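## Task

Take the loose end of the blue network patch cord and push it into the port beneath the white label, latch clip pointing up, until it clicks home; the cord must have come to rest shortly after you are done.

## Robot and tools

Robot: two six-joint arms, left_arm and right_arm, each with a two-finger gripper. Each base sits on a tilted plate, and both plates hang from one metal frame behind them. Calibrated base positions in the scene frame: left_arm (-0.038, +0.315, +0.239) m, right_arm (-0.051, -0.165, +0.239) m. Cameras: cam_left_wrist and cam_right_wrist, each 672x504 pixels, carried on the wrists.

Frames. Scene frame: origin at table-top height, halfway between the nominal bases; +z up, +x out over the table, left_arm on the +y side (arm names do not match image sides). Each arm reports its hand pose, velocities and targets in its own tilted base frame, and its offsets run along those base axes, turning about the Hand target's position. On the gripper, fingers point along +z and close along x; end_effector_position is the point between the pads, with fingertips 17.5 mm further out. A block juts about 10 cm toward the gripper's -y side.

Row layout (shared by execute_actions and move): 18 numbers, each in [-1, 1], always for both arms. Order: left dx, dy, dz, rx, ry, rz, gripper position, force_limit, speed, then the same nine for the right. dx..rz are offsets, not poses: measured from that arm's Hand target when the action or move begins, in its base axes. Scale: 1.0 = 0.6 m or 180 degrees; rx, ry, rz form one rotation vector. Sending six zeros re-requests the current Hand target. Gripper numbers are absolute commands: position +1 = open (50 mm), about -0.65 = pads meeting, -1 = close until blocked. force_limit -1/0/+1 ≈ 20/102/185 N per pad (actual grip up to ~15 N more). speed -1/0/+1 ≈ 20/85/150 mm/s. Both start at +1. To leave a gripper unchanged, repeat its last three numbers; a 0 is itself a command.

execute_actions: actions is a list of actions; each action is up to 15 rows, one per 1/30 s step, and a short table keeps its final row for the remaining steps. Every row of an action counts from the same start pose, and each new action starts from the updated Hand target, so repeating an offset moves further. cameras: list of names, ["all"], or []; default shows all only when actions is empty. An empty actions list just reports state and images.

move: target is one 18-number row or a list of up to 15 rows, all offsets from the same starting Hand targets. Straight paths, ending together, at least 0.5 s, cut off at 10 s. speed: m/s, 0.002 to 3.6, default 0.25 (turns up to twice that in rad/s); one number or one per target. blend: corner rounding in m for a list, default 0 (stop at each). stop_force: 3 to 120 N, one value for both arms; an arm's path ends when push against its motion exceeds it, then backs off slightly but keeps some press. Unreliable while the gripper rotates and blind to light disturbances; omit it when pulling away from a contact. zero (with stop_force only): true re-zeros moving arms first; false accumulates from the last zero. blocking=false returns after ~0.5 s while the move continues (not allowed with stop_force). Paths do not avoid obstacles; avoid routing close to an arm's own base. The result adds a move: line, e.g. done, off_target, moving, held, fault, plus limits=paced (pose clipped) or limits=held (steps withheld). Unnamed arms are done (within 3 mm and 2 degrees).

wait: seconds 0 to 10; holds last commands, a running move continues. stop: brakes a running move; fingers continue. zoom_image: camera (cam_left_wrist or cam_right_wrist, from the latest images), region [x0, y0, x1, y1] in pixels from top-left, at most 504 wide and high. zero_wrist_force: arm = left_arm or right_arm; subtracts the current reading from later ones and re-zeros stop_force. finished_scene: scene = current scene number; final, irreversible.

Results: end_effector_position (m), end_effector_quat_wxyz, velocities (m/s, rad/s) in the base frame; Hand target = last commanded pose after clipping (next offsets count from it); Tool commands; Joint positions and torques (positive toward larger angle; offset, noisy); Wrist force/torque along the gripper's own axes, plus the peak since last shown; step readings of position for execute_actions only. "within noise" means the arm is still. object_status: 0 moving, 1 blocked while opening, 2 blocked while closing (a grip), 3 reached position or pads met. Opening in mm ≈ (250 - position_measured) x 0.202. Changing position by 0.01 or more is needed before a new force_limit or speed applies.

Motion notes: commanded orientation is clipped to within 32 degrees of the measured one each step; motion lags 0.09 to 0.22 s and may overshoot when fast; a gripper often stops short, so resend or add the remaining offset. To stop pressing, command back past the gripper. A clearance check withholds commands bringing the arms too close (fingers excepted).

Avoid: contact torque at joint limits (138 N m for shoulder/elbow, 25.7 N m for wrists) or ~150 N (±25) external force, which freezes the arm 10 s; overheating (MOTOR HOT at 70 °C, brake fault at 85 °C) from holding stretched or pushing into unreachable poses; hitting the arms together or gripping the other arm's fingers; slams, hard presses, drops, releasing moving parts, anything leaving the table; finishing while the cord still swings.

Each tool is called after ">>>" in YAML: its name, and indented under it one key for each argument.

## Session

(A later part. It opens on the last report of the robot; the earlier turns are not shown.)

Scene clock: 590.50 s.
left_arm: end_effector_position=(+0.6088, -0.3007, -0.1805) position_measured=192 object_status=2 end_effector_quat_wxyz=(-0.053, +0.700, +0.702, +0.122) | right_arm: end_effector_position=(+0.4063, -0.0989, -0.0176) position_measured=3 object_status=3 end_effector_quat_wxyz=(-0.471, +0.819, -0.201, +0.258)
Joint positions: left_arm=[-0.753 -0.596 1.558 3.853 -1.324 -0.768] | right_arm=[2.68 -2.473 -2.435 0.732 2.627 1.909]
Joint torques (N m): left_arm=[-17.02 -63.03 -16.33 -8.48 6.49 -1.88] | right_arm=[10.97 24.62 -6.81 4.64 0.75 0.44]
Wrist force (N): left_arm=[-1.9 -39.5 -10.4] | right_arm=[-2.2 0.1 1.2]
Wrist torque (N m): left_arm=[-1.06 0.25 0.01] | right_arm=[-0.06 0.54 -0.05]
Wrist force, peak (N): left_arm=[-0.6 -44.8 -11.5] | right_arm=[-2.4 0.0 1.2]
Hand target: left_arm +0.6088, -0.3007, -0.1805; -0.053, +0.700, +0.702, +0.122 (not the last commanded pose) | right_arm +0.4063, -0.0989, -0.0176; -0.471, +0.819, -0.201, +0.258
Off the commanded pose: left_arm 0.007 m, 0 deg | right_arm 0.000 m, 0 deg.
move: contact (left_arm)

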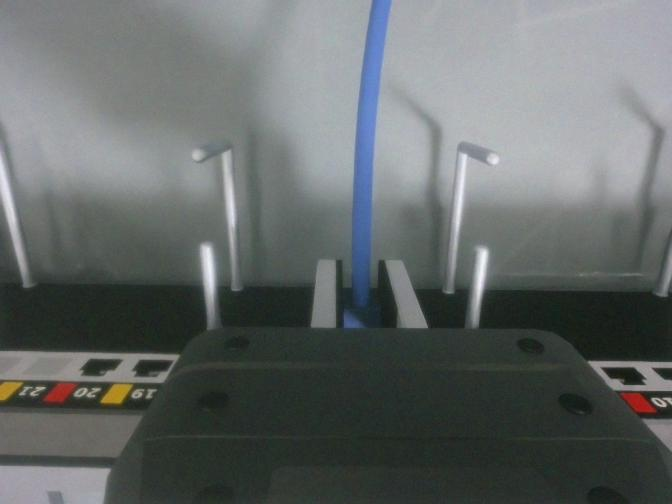

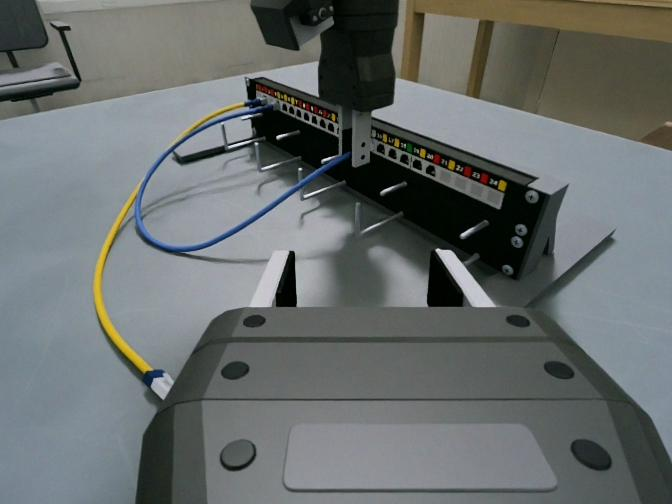

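>>> zoom_image:
  camera: "cam_right_wrist"
  region: [240, 80, 300, 125]

>>> move:
  target:
    - [-0.002,0,-0.0002,0,0,0,-0.1,-0.5,-0.8,0,0,0,0,0,0,1,-0.6,0]
    - [-0.045,0,0.0,0,0,0,-0.1,-0.5,-0.8,0,0,0,0,0,0,1,-0.6,0]
  speed: 0.04
  cameras: ["cam_left_wrist","cam_right_wrist"]

>>> zoom_image:
  camera: "cam_right_wrist"
  region: [340, 125, 380, 165]

>>> zoom_image:
  camera: "cam_left_wrist"
  region: [310, 240, 410, 340]

Scaled by 8.400 from the camera's 672x504 image, which has a finer 960x720 frame.

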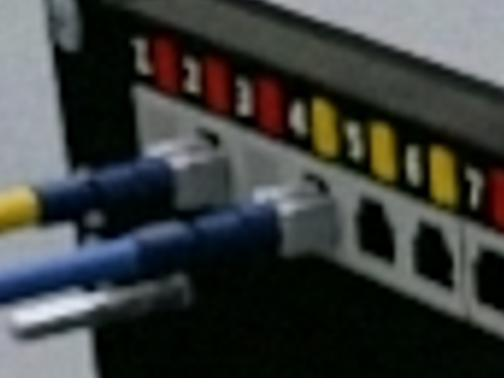

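Scene clock: 596.93 s.
left_arm: end_effector_position=(+0.5818, -0.3007, -0.1805) position_measured=167 object_status=3 end_effector_quat_wxyz=(-0.053, +0.700, +0.702, +0.122) | right_arm: end_effector_position=(+0.4063, -0.0989, -0.0176) position_measured=3 object_status=3 end_effector_quat_wxyz=(-0.471, +0.819, -0.201, +0.258)
Joint positions: left_arm=[-0.781 -0.628 1.636 3.813 -1.327 -0.797] | right_arm=[2.68 -2.473 -2.435 0.732 2.627 1.909]
Joint torques (N m): left_arm=[-26.62 -57.68 -4.22 -5.2 -2.57 -2.02] | right_arm=[10.84 24.56 -6.46 4.36 0.71 0.38]
Wrist force (N): left_arm=[-5.0 -4.9 -1.9] | right_arm=[-2.2 0.0 1.2]
Wrist torque (N m): left_arm=[-0.65 0.49 0.15] | right_arm=[-0.07 0.54 -0.05]
Wrist force, peak (N): left_arm=[-1.8 -39.9 -10.5] | right_arm=[-2.5 -0.1 1.3]
Hand target: left_arm +0.5818, -0.3007, -0.1805; -0.053, +0.700, +0.702, +0.122 | right_arm +0.4063, -0.0989, -0.0176; -0.471, +0.819, -0.201, +0.258
Off the commanded pose: left_arm 0.000 m, 0 deg | right_arm 0.000 m, 0 deg.
move: done

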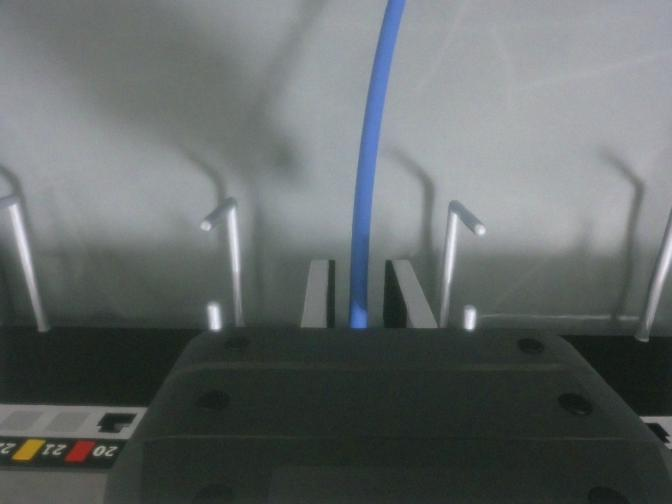

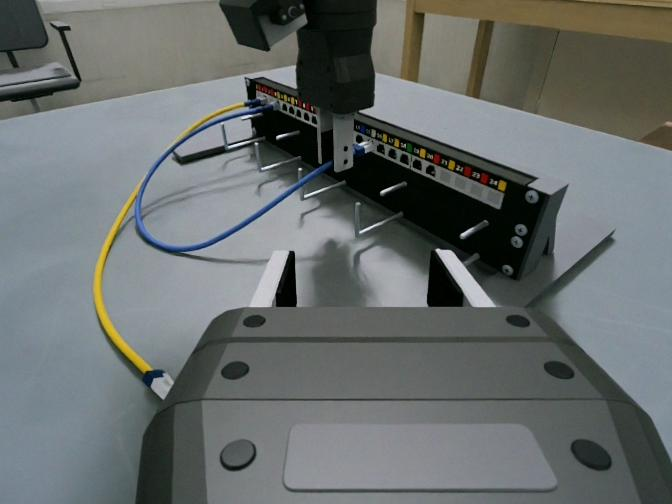

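Scaled by 12.600 from the camera's 672x504 image, which has a finer 960x720 frame.

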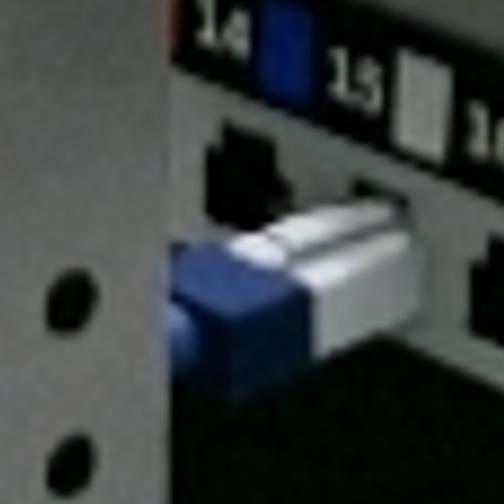

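Scaled by 5.040 from the camera's 672x504 image, which has a finer 960x720 frame.

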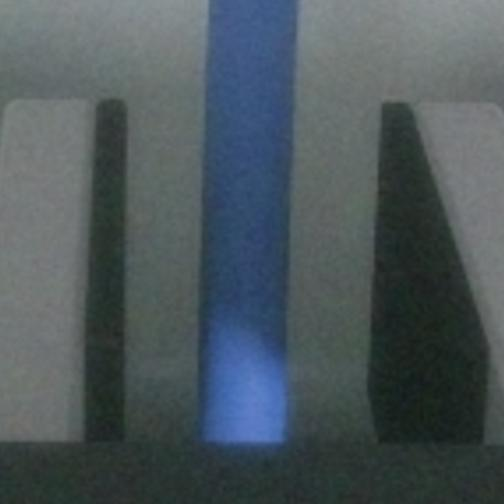

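>>> move:
  target: [0.025,0,0.0024,0,0,0,-0.1,-0.5,-0.8,0,0,0,0,0,0,1,-0.6,0]
  speed: 0.04

>>> move:
  target: [0,0,0,0,0,0,-1,-0.9,-0.8,0,0,0,0,0,0,1,-0.6,0]

>>> move:
  target: [0.03,-0.0002,0.0029,0,0,0,-1,-0.9,-0.8,0,0,0,0,0,0,1,-0.6,0]
  speed: 0.008
  stop_force: 40
  cameras: ["cam_left_wrist","cam_right_wrist"]

>>> zoom_image:
  camera: "cam_right_wrist"
  region: [340, 125, 380, 165]

>>> zoom_image:
  camera: "cam_left_wrist"
  region: [310, 240, 410, 340]

Scene clock: 606.13 s.
left_arm: end_effector_position=(+0.5967, -0.3007, -0.1790) position_measured=167 object_status=3 end_effector_quat_wxyz=(-0.053, +0.700, +0.702, +0.122) | right_arm: end_effector_position=(+0.4063, -0.0989, -0.0176) position_measured=3 object_status=3 end_effector_quat_wxyz=(-0.471, +0.819, -0.201, +0.258)
Joint positions: left_arm=[-0.765 -0.613 1.594 3.837 -1.325 -0.781] | right_arm=[2.68 -2.473 -2.435 0.732 2.627 1.909]
Joint torques (N m): left_arm=[-5.83 -34.55 -27.43 -0.8 2.07 2.37] | right_arm=[10.8 24.68 -6.65 4.48 0.72 0.37]
Wrist force (N): left_arm=[-5.1 -4.8 -1.6] | right_arm=[-2.3 -0.2 1.2]
Wrist torque (N m): left_arm=[-0.63 0.51 0.02] | right_arm=[-0.10 0.55 -0.05]
Wrist force, peak (N): left_arm=[-5.5 -5.6 -2.1] | right_arm=[-2.5 0.0 1.2]
Hand target: left_arm +0.5968, -0.3007, -0.1790; -0.053, +0.700, +0.702, +0.122 | right_arm +0.4063, -0.0989, -0.0176; -0.471, +0.819, -0.201, +0.258
Off the commanded pose: left_arm 0.000 m, 0 deg | right_arm 0.000 m, 0 deg.
move: done

Scene clock: 606.70 s.
left_arm: end_effector_position=(+0.5968, -0.3007, -0.1790) position_measured=224 object_status=2 end_effector_quat_wxyz=(-0.054, +0.700, +0.702, +0.122) | right_arm: end_effector_position=(+0.4063, -0.0989, -0.0176) position_measured=3 object_status=3 end_effector_quat_wxyz=(-0.471, +0.819, -0.201, +0.258)
Joint positions: left_arm=[-0.765 -0.613 1.594 3.837 -1.325 -0.781] | right_arm=[2.68 -2.473 -2.435 0.732 2.627 1.909]
Joint torques (N m): left_arm=[-5.24 -33.94 -27.25 -1.56 2.06 2.48] | right_arm=[10.21 24.97 -6.18 4.47 0.62 0.35]
Wrist force (N): left_arm=[-6.5 -6.5 -2.0] | right_arm=[-2.3 0.0 1.0]
Wrist torque (N m): left_arm=[-0.72 0.50 0.06] | right_arm=[-0.07 0.56 -0.05]
Wrist force, peak (N): left_arm=[-6.7 -6.4 -2.3] | right_arm=[-2.5 -0.2 1.2]
Hand target: left_arm +0.5968, -0.3007, -0.1790; -0.053, +0.700, +0.702, +0.122 | right_arm +0.4063, -0.0989, -0.0176; -0.471, +0.819, -0.201, +0.258
Off the commanded pose: left_arm 0.000 m, 0 deg | right_arm 0.000 m, 0 deg.
move: done

Scene clock: 608.07 s.
left_arm: end_effector_position=(+0.5985, -0.3007, -0.1790) position_measured=224 object_status=2 end_effector_quat_wxyz=(-0.054, +0.700, +0.702, +0.122) | right_arm: end_effector_position=(+0.4063, -0.0989, -0.0176) position_measured=3 object_status=3 end_effector_quat_wxyz=(-0.471, +0.819, -0.201, +0.258)
Joint positions: left_arm=[-0.763 -0.611 1.588 3.84 -1.325 -0.779] | right_arm=[2.68 -2.473 -2.435 0.732 2.627 1.909]
Joint torques (N m): left_arm=[-20.54 -61.03 -9.74 -4.57 4.22 -2.09] | right_arm=[10.81 24.67 -6.55 4.44 0.69 0.33]
Wrist force (N): left_arm=[-7.0 -28.0 -5.5] | right_arm=[-2.2 0.0 1.2]
Wrist torque (N m): left_arm=[-1.22 0.50 0.06] | right_arm=[-0.06 0.54 -0.05]
Wrist force, peak (N): left_arm=[-4.6 -47.7 -9.1] | right_arm=[-2.4 -0.1 1.2]
Hand target: left_arm +0.5985, -0.3007, -0.1790; -0.054, +0.700, +0.702, +0.122 (not the last commanded pose) | right_arm +0.4063, -0.0989, -0.0176; -0.471, +0.819, -0.201, +0.258
Off the commanded pose: left_arm 0.016 m, 0 deg | right_arm 0.000 m, 0 deg.
move: contact (left_arm)

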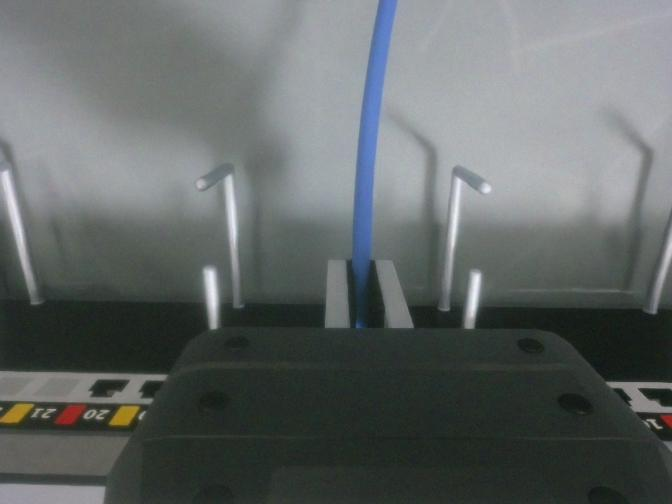

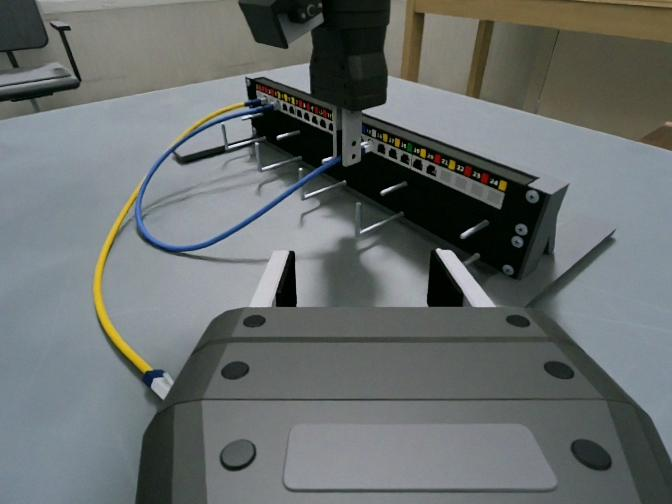

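Scaled by 12.600 from the camera's 672x504 image, which has a finer 960x720 frame.

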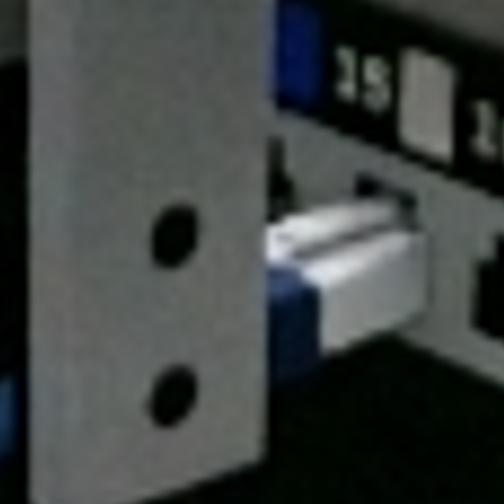

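Scaled by 5.040 from the camera's 672x504 image, which has a finer 960x720 frame.

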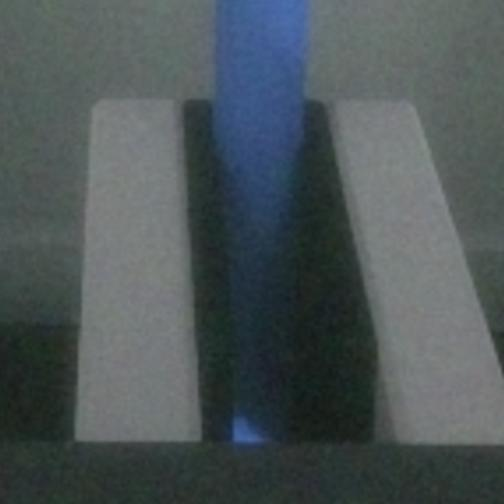

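>>> move:
  target: [0.02,-0.0001,0.0019,0,0,0,-1,-0.9,-0.8,0,0,0,0,0,0,1,-0.6,0]
  speed: 0.004
  stop_force: 50
  cameras: ["cam_left_wrist","cam_right_wrist"]

>>> zoom_image:
  camera: "cam_right_wrist"
  region: [345, 130, 380, 165]

Scene clock: 615.67 s.
left_arm: end_effector_position=(+0.6104, -0.3007, -0.1778) position_measured=224 object_status=2 end_effector_quat_wxyz=(-0.054, +0.700, +0.702, +0.122) | right_arm: end_effector_position=(+0.4063, -0.0989, -0.0176) position_measured=3 object_status=3 end_effector_quat_wxyz=(-0.471, +0.819, -0.201, +0.258)
Joint positions: left_arm=[-0.751 -0.599 1.553 3.86 -1.324 -0.766] | right_arm=[2.68 -2.473 -2.435 0.732 2.627 1.909]
Joint torques (N m): left_arm=[9.45 -39.43 -42.69 -8.98 8.97 2.63] | right_arm=[10.68 24.82 -6.48 4.31 0.68 0.31]
Wrist force (N): left_arm=[-5.3 -50.6 -13.4] | right_arm=[-2.3 -0.2 1.1]
Wrist torque (N m): left_arm=[-1.16 0.52 0.02] | right_arm=[-0.09 0.57 -0.05]
Wrist force, peak (N): left_arm=[-5.2 -53.3 -15.1] | right_arm=[-2.4 0.0 1.4]
Hand target: left_arm +0.6105, -0.3007, -0.1778; -0.054, +0.700, +0.702, +0.122 | right_arm +0.4063, -0.0989, -0.0176; -0.471, +0.819, -0.201, +0.258
Off the commanded pose: left_arm 0.000 m, 0 deg | right_arm 0.000 m, 0 deg.
move: done

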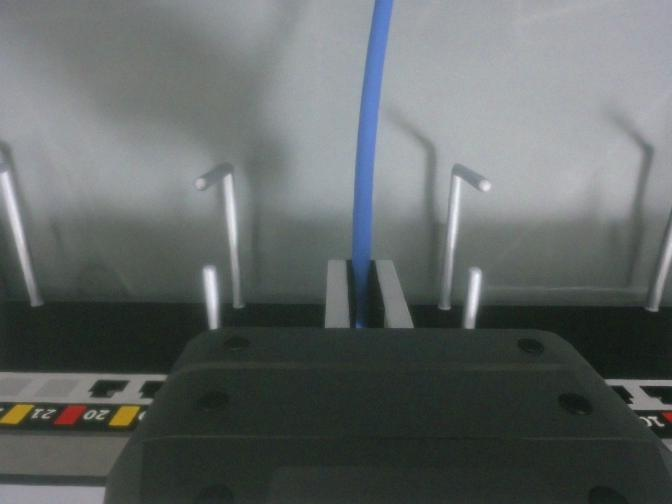

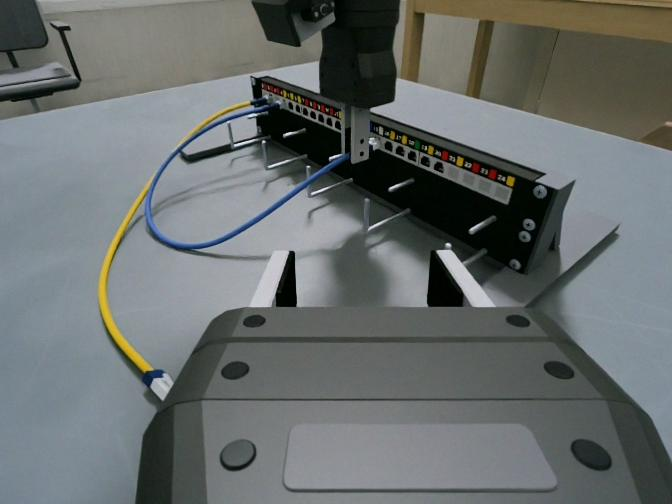

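Scaled by 14.400 from the camera's 672x504 image, which has a finer 960x720 frame.

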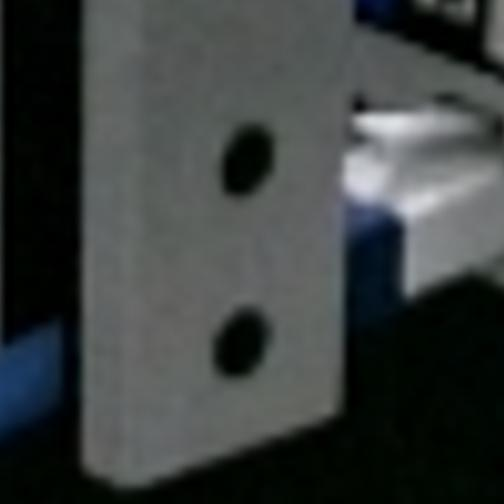

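>>> move:
  target:
    - [-0.004,0,-0.0004,0,0,0,-1,-0.9,-0.8,0,0,0,0,0,0,1,-0.6,0]
    - [-0.004,0,-0.0004,0,0,0,-0.1,-0.5,-0.8,0,0,0,0,0,0,1,-0.6,0]
    - [0.0185,0,-0.0023,0,0,0,-0.1,-0.5,-0.8,0,0,0,0,0,0,1,-0.6,0]
  speed: 0.02
  cameras: ["cam_left_wrist","cam_right_wrist"]

>>> zoom_image:
  camera: "cam_left_wrist"
  region: [310, 240, 410, 340]

>>> zoom_image:
  camera: "cam_right_wrist"
  region: [350, 120, 390, 160]

Scene clock: 625.70 s.
left_arm: end_effector_position=(+0.6215, -0.3007, -0.1792) position_measured=167 object_status=3 end_effector_quat_wxyz=(-0.054, +0.700, +0.702, +0.122) | right_arm: end_effector_position=(+0.4063, -0.0989, -0.0176) position_measured=3 object_status=3 end_effector_quat_wxyz=(-0.471, +0.819, -0.201, +0.258)
Joint positions: left_arm=[-0.74 -0.583 1.519 3.875 -1.323 -0.755] | right_arm=[2.68 -2.473 -2.435 0.732 2.627 1.909]
Joint torques (N m): left_arm=[-5.08 -35.75 -29.24 -1.02 2.09 2.5] | right_arm=[10.06 24.77 -6.93 4.4 0.67 0.25]
Wrist force (N): left_arm=[-4.5 -5.4 -1.9] | right_arm=[-2.1 -0.2 1.1]
Wrist torque (N m): left_arm=[-0.74 0.42 0.02] | right_arm=[-0.10 0.52 -0.05]
Wrist force, peak (N): left_arm=[-4.8 -51.1 -13.9] | right_arm=[-2.5 -0.2 1.2]
Hand target: left_arm +0.6216, -0.3007, -0.1792; -0.054, +0.700, +0.702, +0.122 | right_arm +0.4063, -0.0989, -0.0176; -0.471, +0.819, -0.201, +0.258
Off the commanded pose: left_arm 0.000 m, 0 deg | right_arm 0.000 m, 0 deg.
move: done

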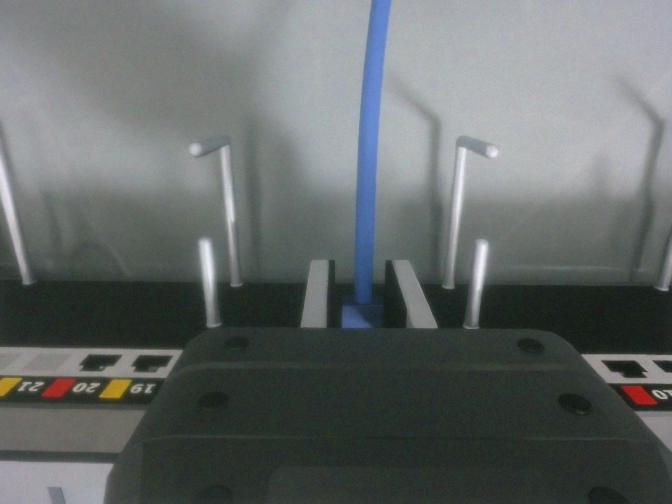

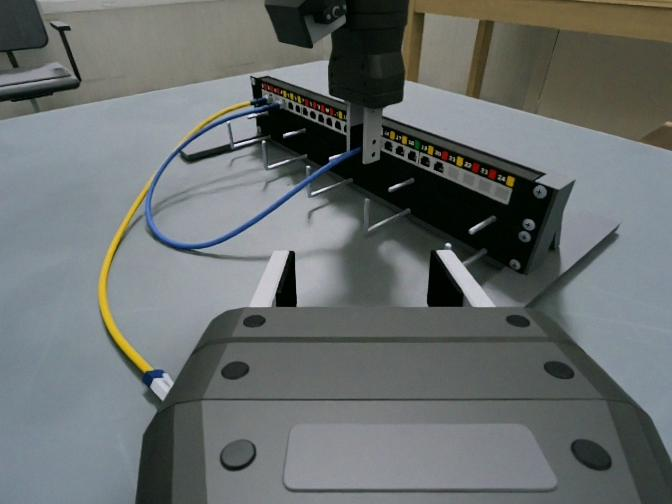

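Scaled by 5.040 from the camera's 672x504 image, which has a finer 960x720 frame.

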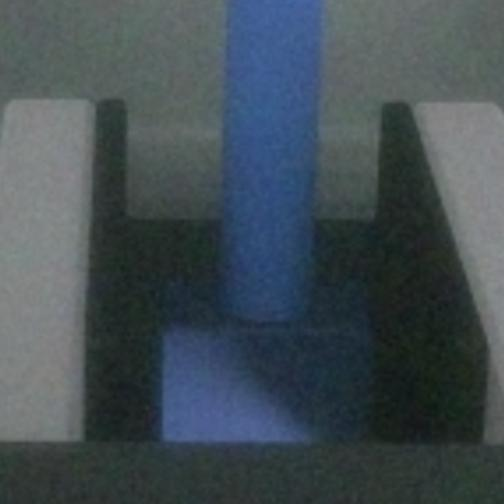

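Scaled by 12.600 from the camera's 672x504 image, which has a finer 960x720 frame.

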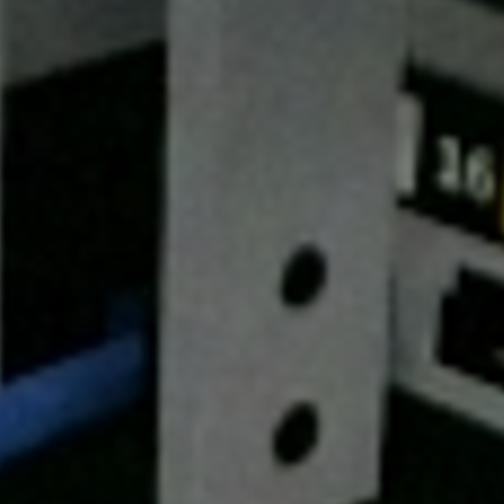

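>>> move:
  target: [0,0.0012,0.0003,0,0,0,-0.1,-0.5,-0.8,0,0,0,0,0,0,1,-0.6,0]
  speed: 0.02

>>> move:
  target: [0,0,0,0,0,0,-1,-0.3,-0.8,0,0,0,0,0,0,1,-0.6,0]

>>> move:
  target: [0.0001,0.0002,0.0012,0,0,0,-1,-0.3,-0.8,0,0,0,0,0,0,1,-0.6,0]
  speed: 0.005

>>> move:
  target: [0.010,-0.0001,0.001,0,0,0,-1,-0.3,-0.8,0,0,0,0,0,0,1,-0.6,0]
  speed: 0.005
  stop_force: 26
  cameras: ["cam_left_wrist","cam_right_wrist"]

>>> zoom_image:
  camera: "cam_left_wrist"
  region: [310, 240, 410, 340]

Scene clock: 632.73 s.
left_arm: end_effector_position=(+0.6216, -0.3000, -0.1790) position_measured=167 object_status=3 end_effector_quat_wxyz=(-0.054, +0.700, +0.702, +0.122) | right_arm: end_effector_position=(+0.4063, -0.0989, -0.0176) position_measured=3 object_status=3 end_effector_quat_wxyz=(-0.471, +0.819, -0.201, +0.258)
Joint positions: left_arm=[-0.739 -0.584 1.52 3.874 -1.323 -0.754] | right_arm=[2.68 -2.473 -2.435 0.732 2.627 1.909]
Joint torques (N m): left_arm=[-5.78 -61.12 -4.79 -5.02 2.03 2.55] | right_arm=[10.25 24.78 -6.49 4.47 0.74 0.29]
Wrist force (N): left_arm=[-4.3 -5.8 -1.7] | right_arm=[-2.2 -0.1 1.2]
Wrist torque (N m): left_arm=[-0.79 0.38 0.02] | right_arm=[-0.09 0.54 -0.05]
Wrist force, peak (N): left_arm=[-4.3 -6.1 -1.7] | right_arm=[-2.5 -0.1 1.3]
Hand target: left_arm +0.6216, -0.3000, -0.1790; -0.054, +0.700, +0.702, +0.122 | right_arm +0.4063, -0.0989, -0.0176; -0.471, +0.819, -0.201, +0.258
Off the commanded pose: left_arm 0.000 m, 0 deg | right_arm 0.000 m, 0 deg.
move: done

Scene clock: 633.23 s.
left_arm: end_effector_position=(+0.6216, -0.3000, -0.1790) position_measured=194 object_status=2 end_effector_quat_wxyz=(-0.054, +0.700, +0.702, +0.122) | right_arm: end_effector_position=(+0.4063, -0.0989, -0.0176) position_measured=3 object_status=3 end_effector_quat_wxyz=(-0.471, +0.819, -0.201, +0.258)
Joint positions: left_arm=[-0.739 -0.584 1.52 3.874 -1.323 -0.754] | right_arm=[2.68 -2.473 -2.435 0.732 2.627 1.909]
Joint torques (N m): left_arm=[-6.47 -60.87 -3.71 -3.58 2.2 2.04] | right_arm=[9.78 24.68 -6.33 4.49 0.68 0.33]
Wrist force (N): left_arm=[-8.6 -7.1 -1.8] | right_arm=[-2.2 -0.1 1.0]
Wrist torque (N m): left_arm=[-0.79 0.42 0.08] | right_arm=[-0.08 0.55 -0.05]
Wrist force, peak (N): left_arm=[-9.0 -7.0 -1.6] | right_arm=[-2.4 -0.1 1.3]
Hand target: left_arm +0.6216, -0.3000, -0.1790; -0.054, +0.700, +0.702, +0.122 | right_arm +0.4063, -0.0989, -0.0176; -0.471, +0.819, -0.201, +0.258
Off the commanded pose: left_arm 0.000 m, 0 deg | right_arm 0.000 m, 0 deg.
move: done

Scene clock: 633.93 s.
left_arm: end_effector_position=(+0.6216, -0.2999, -0.1783) position_measured=194 object_status=2 end_effector_quat_wxyz=(-0.054, +0.700, +0.702, +0.122) | right_arm: end_effector_position=(+0.4063, -0.0989, -0.0176) position_measured=3 object_status=3 end_effector_quat_wxyz=(-0.471, +0.819, -0.201, +0.258)
Joint positions: left_arm=[-0.739 -0.585 1.521 3.875 -1.323 -0.754] | right_arm=[2.68 -2.473 -2.435 0.732 2.627 1.909]
Joint torques (N m): left_arm=[-0.73 -63.32 -4.35 -0.62 3 2.27] | right_arm=[10.09 25.31 -6.4 4.41 0.71 0.3]
Wrist force (N): left_arm=[-12.7 -8.9 2.6] | right_arm=[-2.2 -0.3 1.1]
Wrist torque (N m): left_arm=[-0.77 0.40 0.18] | right_arm=[-0.11 0.54 -0.05]
Wrist force, peak (N): left_arm=[-12.7 -8.9 2.6] | right_arm=[-2.3 -0.3 1.4]
Hand target: left_arm +0.6216, -0.2999, -0.1783; -0.054, +0.700, +0.702, +0.122 | right_arm +0.4063, -0.0989, -0.0176; -0.471, +0.819, -0.201, +0.258
Off the commanded pose: left_arm 0.000 m, 0 deg | right_arm 0.000 m, 0 deg.
move: done

Scene clock: 635.50 s.
left_arm: end_effector_position=(+0.6230, -0.2999, -0.1782) position_measured=194 object_status=2 end_effector_quat_wxyz=(-0.054, +0.700, +0.702, +0.121) | right_arm: end_effector_position=(+0.4063, -0.0989, -0.0176) position_measured=3 object_status=3 end_effector_quat_wxyz=(-0.471, +0.819, -0.201, +0.258)
Joint positions: left_arm=[-0.737 -0.583 1.516 3.878 -1.323 -0.752] | right_arm=[2.68 -2.473 -2.435 0.732 2.627 1.909]
Joint torques (N m): left_arm=[-15.78 -66.75 -12 -7.33 7.28 -2.03] | right_arm=[10.47 24.8 -6.18 4.35 0.77 0.41]
Wrist force (N): left_arm=[-11.9 -34.4 -1.6] | right_arm=[-2.1 0.0 1.1]
Wrist torque (N m): left_arm=[-1.28 0.36 0.15] | right_arm=[-0.06 0.53 -0.05]
Wrist force, peak (N): left_arm=[-11.0 -38.1 -2.6] | right_arm=[-2.4 -0.3 1.3]
Hand target: left_arm +0.6230, -0.2999, -0.1782; -0.054, +0.700, +0.702, +0.121 (not the last commanded pose) | right_arm +0.4063, -0.0989, -0.0176; -0.471, +0.819, -0.201, +0.258
Off the commanded pose: left_arm 0.005 m, 0 deg | right_arm 0.000 m, 0 deg.
move: contact (left_arm)

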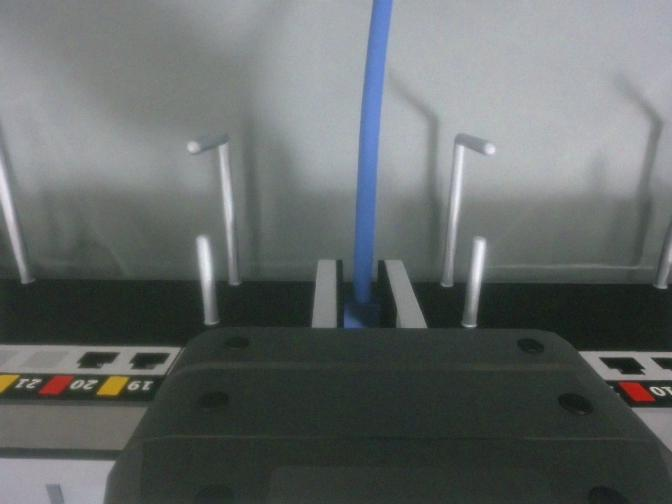

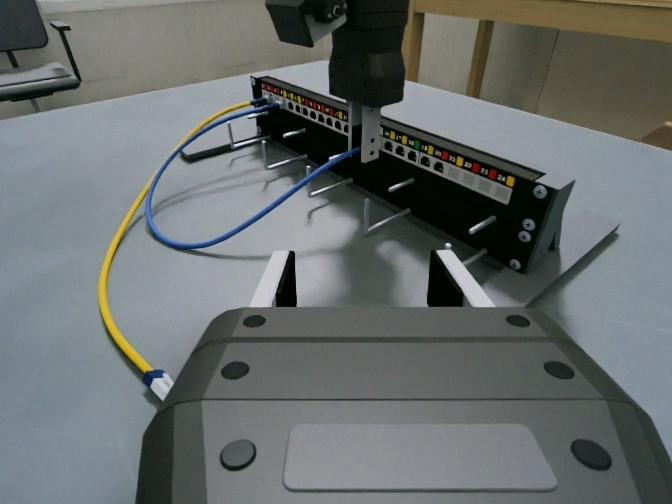

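Scaled by 5.040 from the camera's 672x504 image, which has a finer 960x720 frame.

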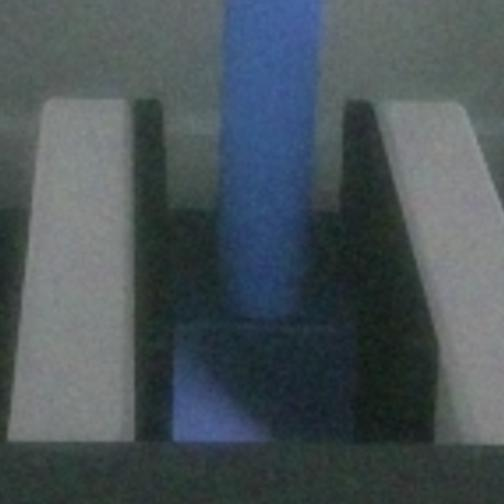

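>>> move:
  target: [0.0,-0.001,-0.0001,0,0,0,-1,-0.3,-0.8,0,0,0,0,0,0,1,-0.6,0]
  speed: 0.005

>>> move:
  target: [0.010,-0.0001,0.001,0,0,0,-1,-0.3,-0.8,0,0,0,0,0,0,1,-0.6,0]
  speed: 0.004
  stop_force: 10
  cameras: ["cam_left_wrist","cam_right_wrist"]

>>> zoom_image:
  camera: "cam_right_wrist"
  region: [350, 120, 390, 160]

Scene clock: 640.50 s.
left_arm: end_effector_position=(+0.6230, -0.3004, -0.1782) position_measured=194 object_status=2 end_effector_quat_wxyz=(-0.054, +0.700, +0.702, +0.121) | right_arm: end_effector_position=(+0.4063, -0.0989, -0.0176) position_measured=3 object_status=3 end_effector_quat_wxyz=(-0.471, +0.819, -0.201, +0.258)
Joint positions: left_arm=[-0.738 -0.583 1.515 3.879 -1.323 -0.753] | right_arm=[2.68 -2.473 -2.435 0.732 2.627 1.909]
Joint torques (N m): left_arm=[-19.65 -42.65 -38.98 -5.99 2.91 -1.97] | right_arm=[9.62 25.12 -6.49 4.31 0.72 0.25]
Wrist force (N): left_arm=[-5.3 -33.5 -1.9] | right_arm=[-2.1 -0.1 1.1]
Wrist torque (N m): left_arm=[-1.20 0.39 0.04] | right_arm=[-0.09 0.53 -0.05]
Wrist force, peak (N): left_arm=[-12.5 -34.4 -1.4] | right_arm=[-2.5 -0.3 1.1]
Hand target: left_arm +0.6230, -0.3005, -0.1782; -0.054, +0.700, +0.702, +0.121 | right_arm +0.4063, -0.0989, -0.0176; -0.471, +0.819, -0.201, +0.258
Off the commanded pose: left_arm 0.000 m, 0 deg | right_arm 0.000 m, 0 deg.
move: done

Scene clock: 642.73 s.
left_arm: end_effector_position=(+0.6290, -0.3005, -0.1776) position_measured=194 object_status=2 end_effector_quat_wxyz=(-0.054, +0.700, +0.702, +0.121) | right_arm: end_effector_position=(+0.4063, -0.0989, -0.0176) position_measured=3 object_status=3 end_effector_quat_wxyz=(-0.471, +0.819, -0.201, +0.258)
Joint positions: left_arm=[-0.732 -0.576 1.497 3.889 -1.322 -0.747] | right_arm=[2.68 -2.473 -2.435 0.732 2.627 1.909]
Joint torques (N m): left_arm=[4.14 -46.17 -42.9 -8.28 7.01 2.59] | right_arm=[9.95 24.14 -6.27 4.32 0.65 0.22]
Wrist force (N): left_arm=[-4.2 -42.2 -2.9] | right_arm=[-2.4 0.0 1.2]
Wrist torque (N m): left_arm=[-1.19 0.34 -0.07] | right_arm=[-0.07 0.57 -0.05]
Wrist force, peak (N): left_arm=[-5.4 -42.8 -3.3] | right_arm=[-2.5 0.0 1.2]
Hand target: left_arm +0.6290, -0.3005, -0.1776; -0.054, +0.700, +0.702, +0.121 | right_arm +0.4063, -0.0989, -0.0176; -0.471, +0.819, -0.201, +0.258
Off the commanded pose: left_arm 0.000 m, 0 deg | right_arm 0.000 m, 0 deg.
move: done

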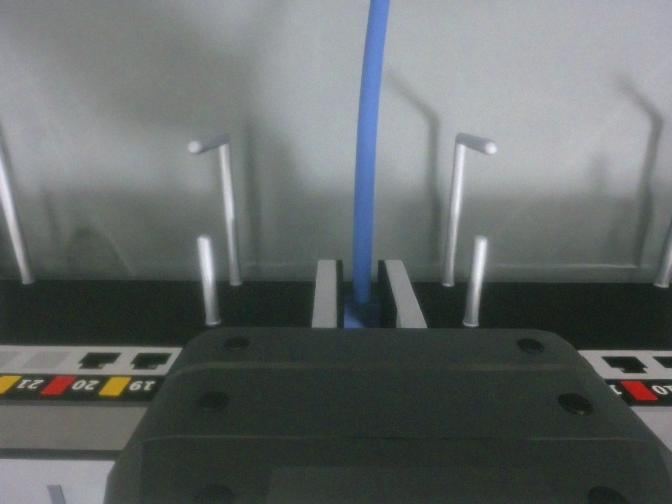

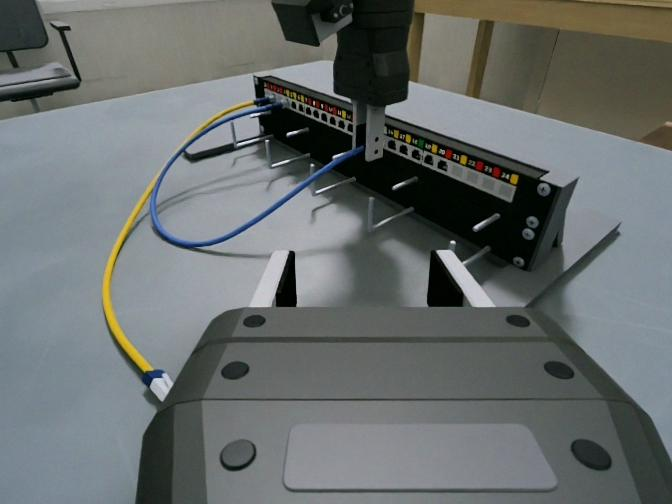

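Scaled by 12.600 from the camera's 672x504 image, which has a finer 960x720 frame.

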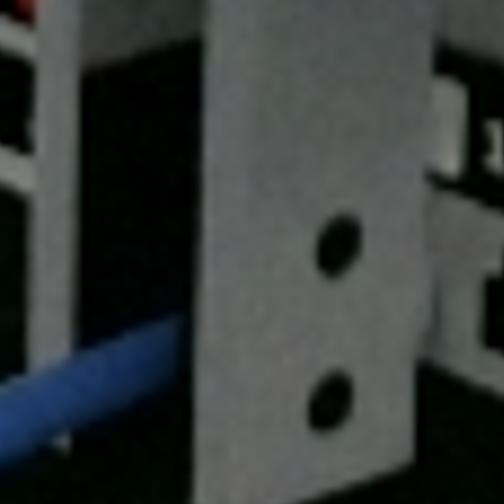

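>>> move:
  target:
    - [0,0,0,-0.0008,-0.0022,0.008,-1,-0.3,-0.8,0,0,0,0,0,0,1,-0.6,0]
    - [0,0,0,0.0008,0.0022,-0.008,-1,-0.3,-0.8,0,0,0,0,0,0,1,-0.6,0]
    - [0.001,0,0.0001,-0.0002,0.0106,0.0029,-1,-0.3,-0.8,0,0,0,0,0,0,1,-0.6,0]
    - [0.001,0,0.0001,0.0002,-0.0106,-0.0029,-1,-0.3,-0.8,0,0,0,0,0,0,1,-0.6,0]
    - [0.002,0,0.0002,0,0,0,-1,-0.3,-0.8,0,0,0,0,0,0,1,-0.6,0]
  speed: 0.02
  cameras: ["cam_left_wrist","cam_right_wrist"]

>>> zoom_image:
  camera: "cam_left_wrist"
  region: [310, 240, 410, 340]

Scene clock: 657.50 s.
left_arm: end_effector_position=(+0.6302, -0.3005, -0.1775) position_measured=194 object_status=2 end_effector_quat_wxyz=(-0.054, +0.700, +0.702, +0.121) | right_arm: end_effector_position=(+0.4063, -0.0989, -0.0176) position_measured=3 object_status=3 end_effector_quat_wxyz=(-0.471, +0.819, -0.201, +0.258)
Joint positions: left_arm=[-0.731 -0.575 1.493 3.891 -1.322 -0.746] | right_arm=[2.68 -2.473 -2.435 0.732 2.627 1.909]
Joint torques (N m): left_arm=[3.54 -44.17 -41.67 -7.38 2.95 2.62] | right_arm=[9.35 25.01 -6.53 4.31 0.74 0.1]
Wrist force (N): left_arm=[-5.1 -38.2 -2.7] | right_arm=[-2.3 -0.2 1.2]
Wrist torque (N m): left_arm=[-1.20 0.42 -0.03] | right_arm=[-0.10 0.56 -0.05]
Wrist force, peak (N): left_arm=[-6.7 -44.8 -4.2] | right_arm=[-2.6 -0.2 1.1]
Hand target: left_arm +0.6302, -0.3005, -0.1775; -0.054, +0.700, +0.702, +0.121 | right_arm +0.4063, -0.0989, -0.0176; -0.471, +0.819, -0.201, +0.258
Off the commanded pose: left_arm 0.000 m, 0 deg | right_arm 0.000 m, 0 deg.
move: done

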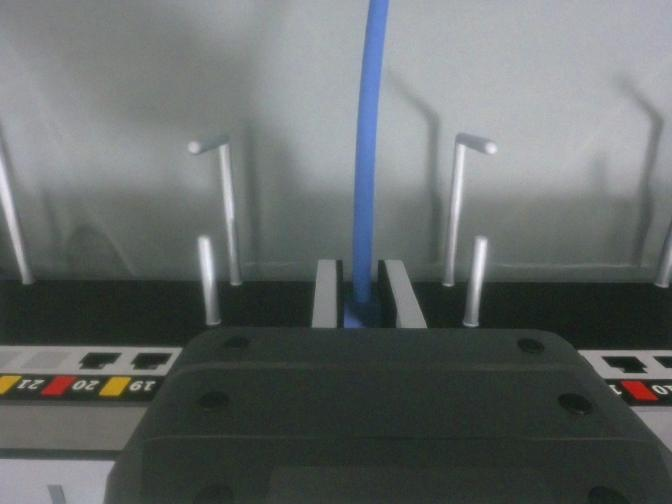

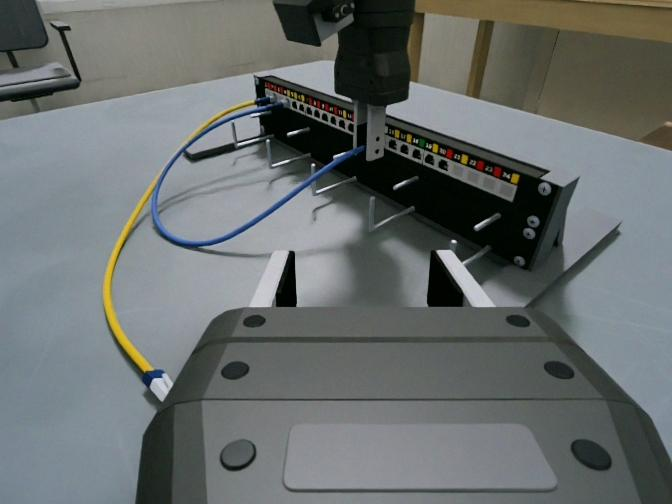

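Scaled by 5.040 from the camera's 672x504 image, which has a finer 960x720 frame.

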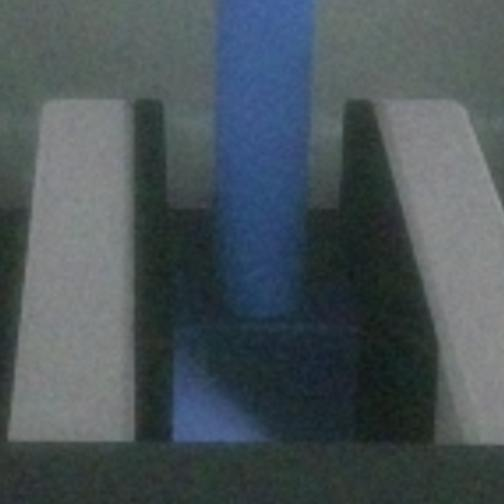

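>>> move:
  target:
    - [-0.0025,0,-0.0002,0,0,0,-1,-0.3,-0.8,0,0,0.15,0,0,0,1,-0.6,0]
    - [-0.0025,0,-0.0002,0,0,0,-1,-0.3,-0.8,0.437,0.268,0.077,-0.4936,-0.0677,0.5939,-1,-0.6,0]
  speed: 0.2
  blend: 0.02
  cameras: ["all"]

Scene clock: 685.67 s.
left_arm: end_effector_position=(+0.6287, -0.3005, -0.1776) position_measured=194 object_status=2 end_effector_quat_wxyz=(-0.054, +0.700, +0.702, +0.121) | right_arm: end_effector_position=(+0.6685, +0.0619, +0.0285) position_measured=251 object_status=3 end_effector_quat_wxyz=(+0.125, +0.688, +0.712, -0.062)
Joint positions: left_arm=[-0.733 -0.577 1.497 3.889 -1.322 -0.747] | right_arm=[3.544 -2.151 -1.645 -0.935 1.292 0.371]
Joint torques (N m): left_arm=[-29.96 -39 -5.97 -0.57 -3.01 -1.62] | right_arm=[23.05 33.24 27 2.15 -1.5 -1.88]
Wrist force (N): left_arm=[-3.8 -2.5 0.5] | right_arm=[-1.4 -0.1 -2.1]
Wrist torque (N m): left_arm=[-0.81 0.30 0.14] | right_arm=[0.08 0.11 -0.15]
Wrist force, peak (N): left_arm=[-4.7 -39.0 -2.4] | right_arm=[-2.6 1.6 1.9]
Hand target: left_arm +0.6287, -0.3005, -0.1776; -0.054, +0.700, +0.702, +0.121 | right_arm +0.6685, +0.0619, +0.0286; +0.125, +0.688, +0.712, -0.062
Off the commanded pose: left_arm 0.000 m, 0 deg | right_arm 0.000 m, 0 deg.
move: done

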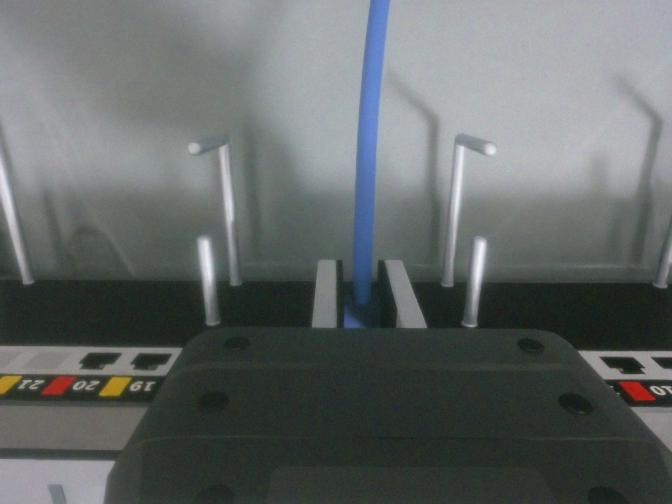

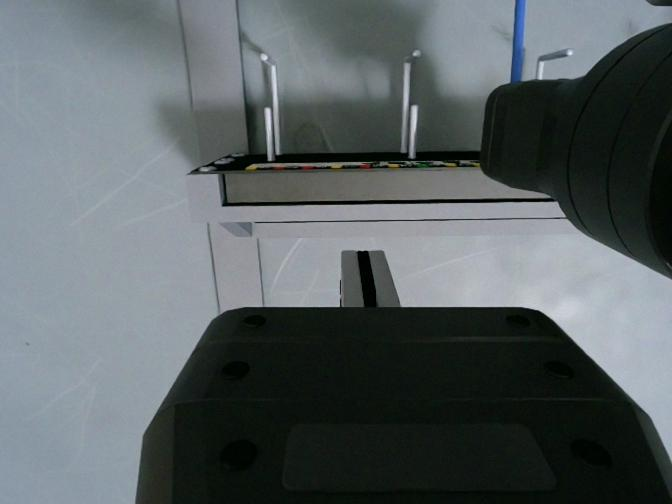

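>>> move:
  target:
    - [0,0,0,0,0,0,-1,-0.3,-0.8,0.058,0.0028,0.0048,0,0,0,-1,-0.6,0]
    - [0,0,0,0,0,0,-1,-0.3,-0.8,0.069,-0.0277,-0.1072,0,0,0,-1,-0.6,0]
  speed: 0.1
  stop_force: 8
  cameras: ["cam_right_wrist"]

Scene clock: 691.73 s.
left_arm: end_effector_position=(+0.6287, -0.3005, -0.1776) position_measured=194 object_status=2 end_effector_quat_wxyz=(-0.054, +0.700, +0.702, +0.121) | right_arm: end_effector_position=(+0.7099, +0.0453, -0.0358) position_measured=251 object_status=3 end_effector_quat_wxyz=(+0.125, +0.688, +0.712, -0.062)
Joint positions: left_arm=[-0.733 -0.577 1.497 3.889 -1.322 -0.747] | right_arm=[3.497 -2.319 -1.548 -0.85 1.291 0.323]
Joint torques (N m): left_arm=[-29.95 -39.1 -7.9 -0.66 -2.99 -1.56] | right_arm=[8.52 38.31 25.82 4.37 -1.42 -1.94]
Wrist force (N): left_arm=[-3.7 -2.3 0.6] | right_arm=[-1.3 -0.3 -2.3]
Wrist torque (N m): left_arm=[-0.77 0.28 0.15] | right_arm=[0.04 0.09 -0.15]
Wrist force, peak (N): left_arm=[-4.0 -2.4 0.6] | right_arm=[-1.4 0.9 -3.6]
Hand target: left_arm +0.6287, -0.3005, -0.1776; -0.054, +0.700, +0.702, +0.121 | right_arm +0.7099, +0.0453, -0.0358; +0.125, +0.688, +0.712, -0.062
Off the commanded pose: left_arm 0.000 m, 0 deg | right_arm 0.000 m, 0 deg.
move: done
Images, in order (width x height): cam_right_wrist 672x504.

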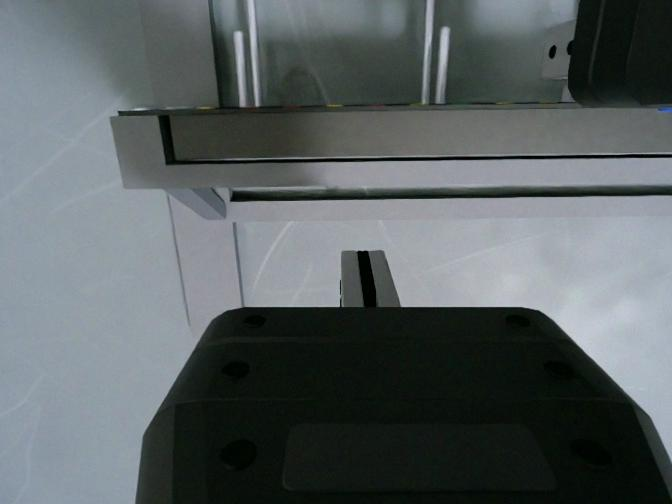

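>>> move:
  target: [0,0,0,0,0,0,-1,-0.3,-0.8,0.0055,-0.0153,-0.056,0,0,0,-1,-0.6,0]
  speed: 0.06
  stop_force: 8
  cameras: ["cam_right_wrist"]

>>> move:
  target: [0,0,0,0,0,0,-1,-0.3,-0.8,-0.05,-0.0025,-0.0042,0,0,0,-1,-0.6,0]
  speed: 0.02
  stop_force: 8
  cameras: ["cam_right_wrist"]

Scene clock: 697.70 s.
left_arm: end_effector_position=(+0.6287, -0.3005, -0.1776) position_measured=194 object_status=2 end_effector_quat_wxyz=(-0.054, +0.700, +0.702, +0.121) | right_arm: end_effector_position=(+0.7101, +0.0450, -0.0369) position_measured=251 object_status=3 end_effector_quat_wxyz=(+0.125, +0.688, +0.712, -0.062)
Joint positions: left_arm=[-0.733 -0.577 1.497 3.889 -1.322 -0.747] | right_arm=[3.497 -2.321 -1.548 -0.848 1.291 0.322]
Joint torques (N m): left_arm=[-29.26 -38.75 -9.07 -0.57 -2.78 -1.38] | right_arm=[24.3 56.6 25.82 1.73 -0.4 1.12]
Wrist force (N): left_arm=[-3.5 -2.2 0.7] | right_arm=[-1.5 0.0 -2.4]
Wrist torque (N m): left_arm=[-0.75 0.26 0.14] | right_arm=[0.09 0.13 -0.19]
Wrist force, peak (N): left_arm=[-4.1 -2.4 0.8] | right_arm=[-1.3 -0.1 -3.0]
Hand target: left_arm +0.6287, -0.3005, -0.1776; -0.054, +0.700, +0.702, +0.121 | right_arm +0.7101, +0.0450, -0.0369; +0.125, +0.688, +0.712, -0.062 (not the last commanded pose)
Off the commanded pose: left_arm 0.000 m, 0 deg | right_arm 0.034 m, 0 deg.
move: held (right_arm; a check stopped the path); limits=held
pose unreachable (right arm): on one or more control steps of this call, first in action 0 (counted from 0), this arm could not follow its commanded pose, so it was not sent that pose on those steps. It may still have moved: this result reports where it is.
cause: moving toward the commanded pose would bring a part of the arm too close to another arm (a part of this arm just beyond joint 3 (elbow) and a part of the left arm just beyond its joint 5 (wrist 2), at the place that arm is still heading or pushing toward).
Images, in order (width x height): cam_right_wrist 672x504.

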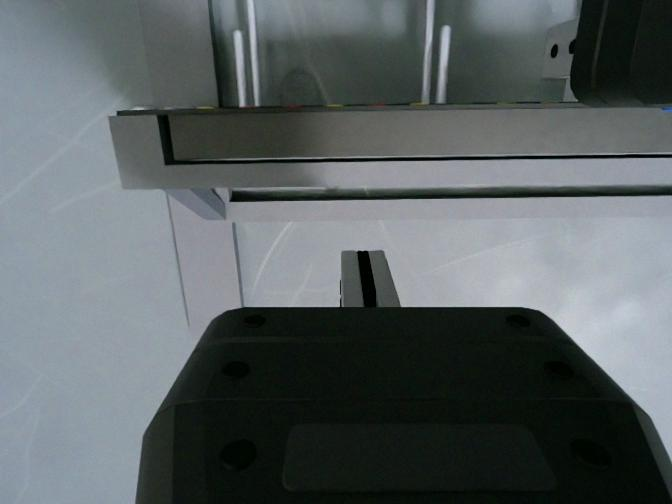

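Scene clock: 700.03 s.
left_arm: end_effector_position=(+0.6287, -0.3005, -0.1776) position_measured=194 object_status=2 end_effector_quat_wxyz=(-0.054, +0.700, +0.702, +0.121) | right_arm: end_effector_position=(+0.6801, +0.0435, -0.0394) position_measured=251 object_status=3 end_effector_quat_wxyz=(+0.125, +0.688, +0.712, -0.062)
Joint positions: left_arm=[-0.733 -0.577 1.497 3.889 -1.322 -0.747] | right_arm=[3.511 -2.272 -1.652 -0.796 1.291 0.337]
Joint torques (N m): left_arm=[-30.6 -38.64 -9.51 -0.69 -3.1 -1.25] | right_arm=[23.38 53.64 10.09 4.41 1.03 1.26]
Wrist force (N): left_arm=[-3.7 -2.1 0.7] | right_arm=[-1.3 0.0 -2.3]
Wrist torque (N m): left_arm=[-0.75 0.29 0.15] | right_arm=[0.09 0.10 -0.25]
Wrist force, peak (N): left_arm=[-3.9 -2.2 0.8] | right_arm=[-1.4 -0.1 -2.5]
Hand target: left_arm +0.6287, -0.3005, -0.1776; -0.054, +0.700, +0.702, +0.121 | right_arm +0.6801, +0.0435, -0.0394; +0.125, +0.688, +0.712, -0.062
Off the commanded pose: left_arm 0.000 m, 0 deg | right_arm 0.000 m, 0 deg.
move: done
Images, in order (width x height): cam_right_wrist 672x504.

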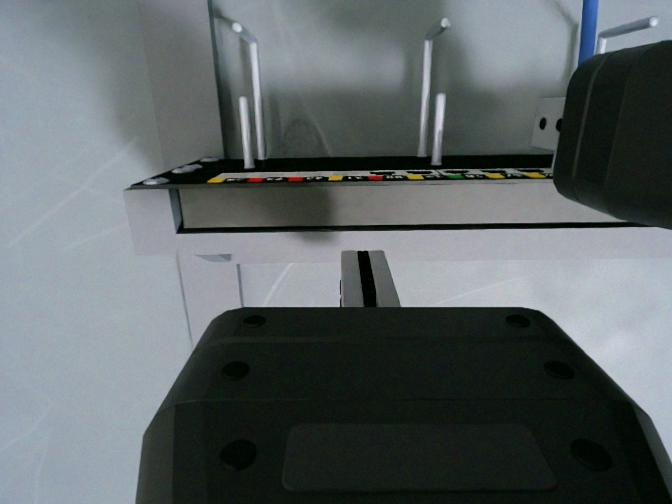

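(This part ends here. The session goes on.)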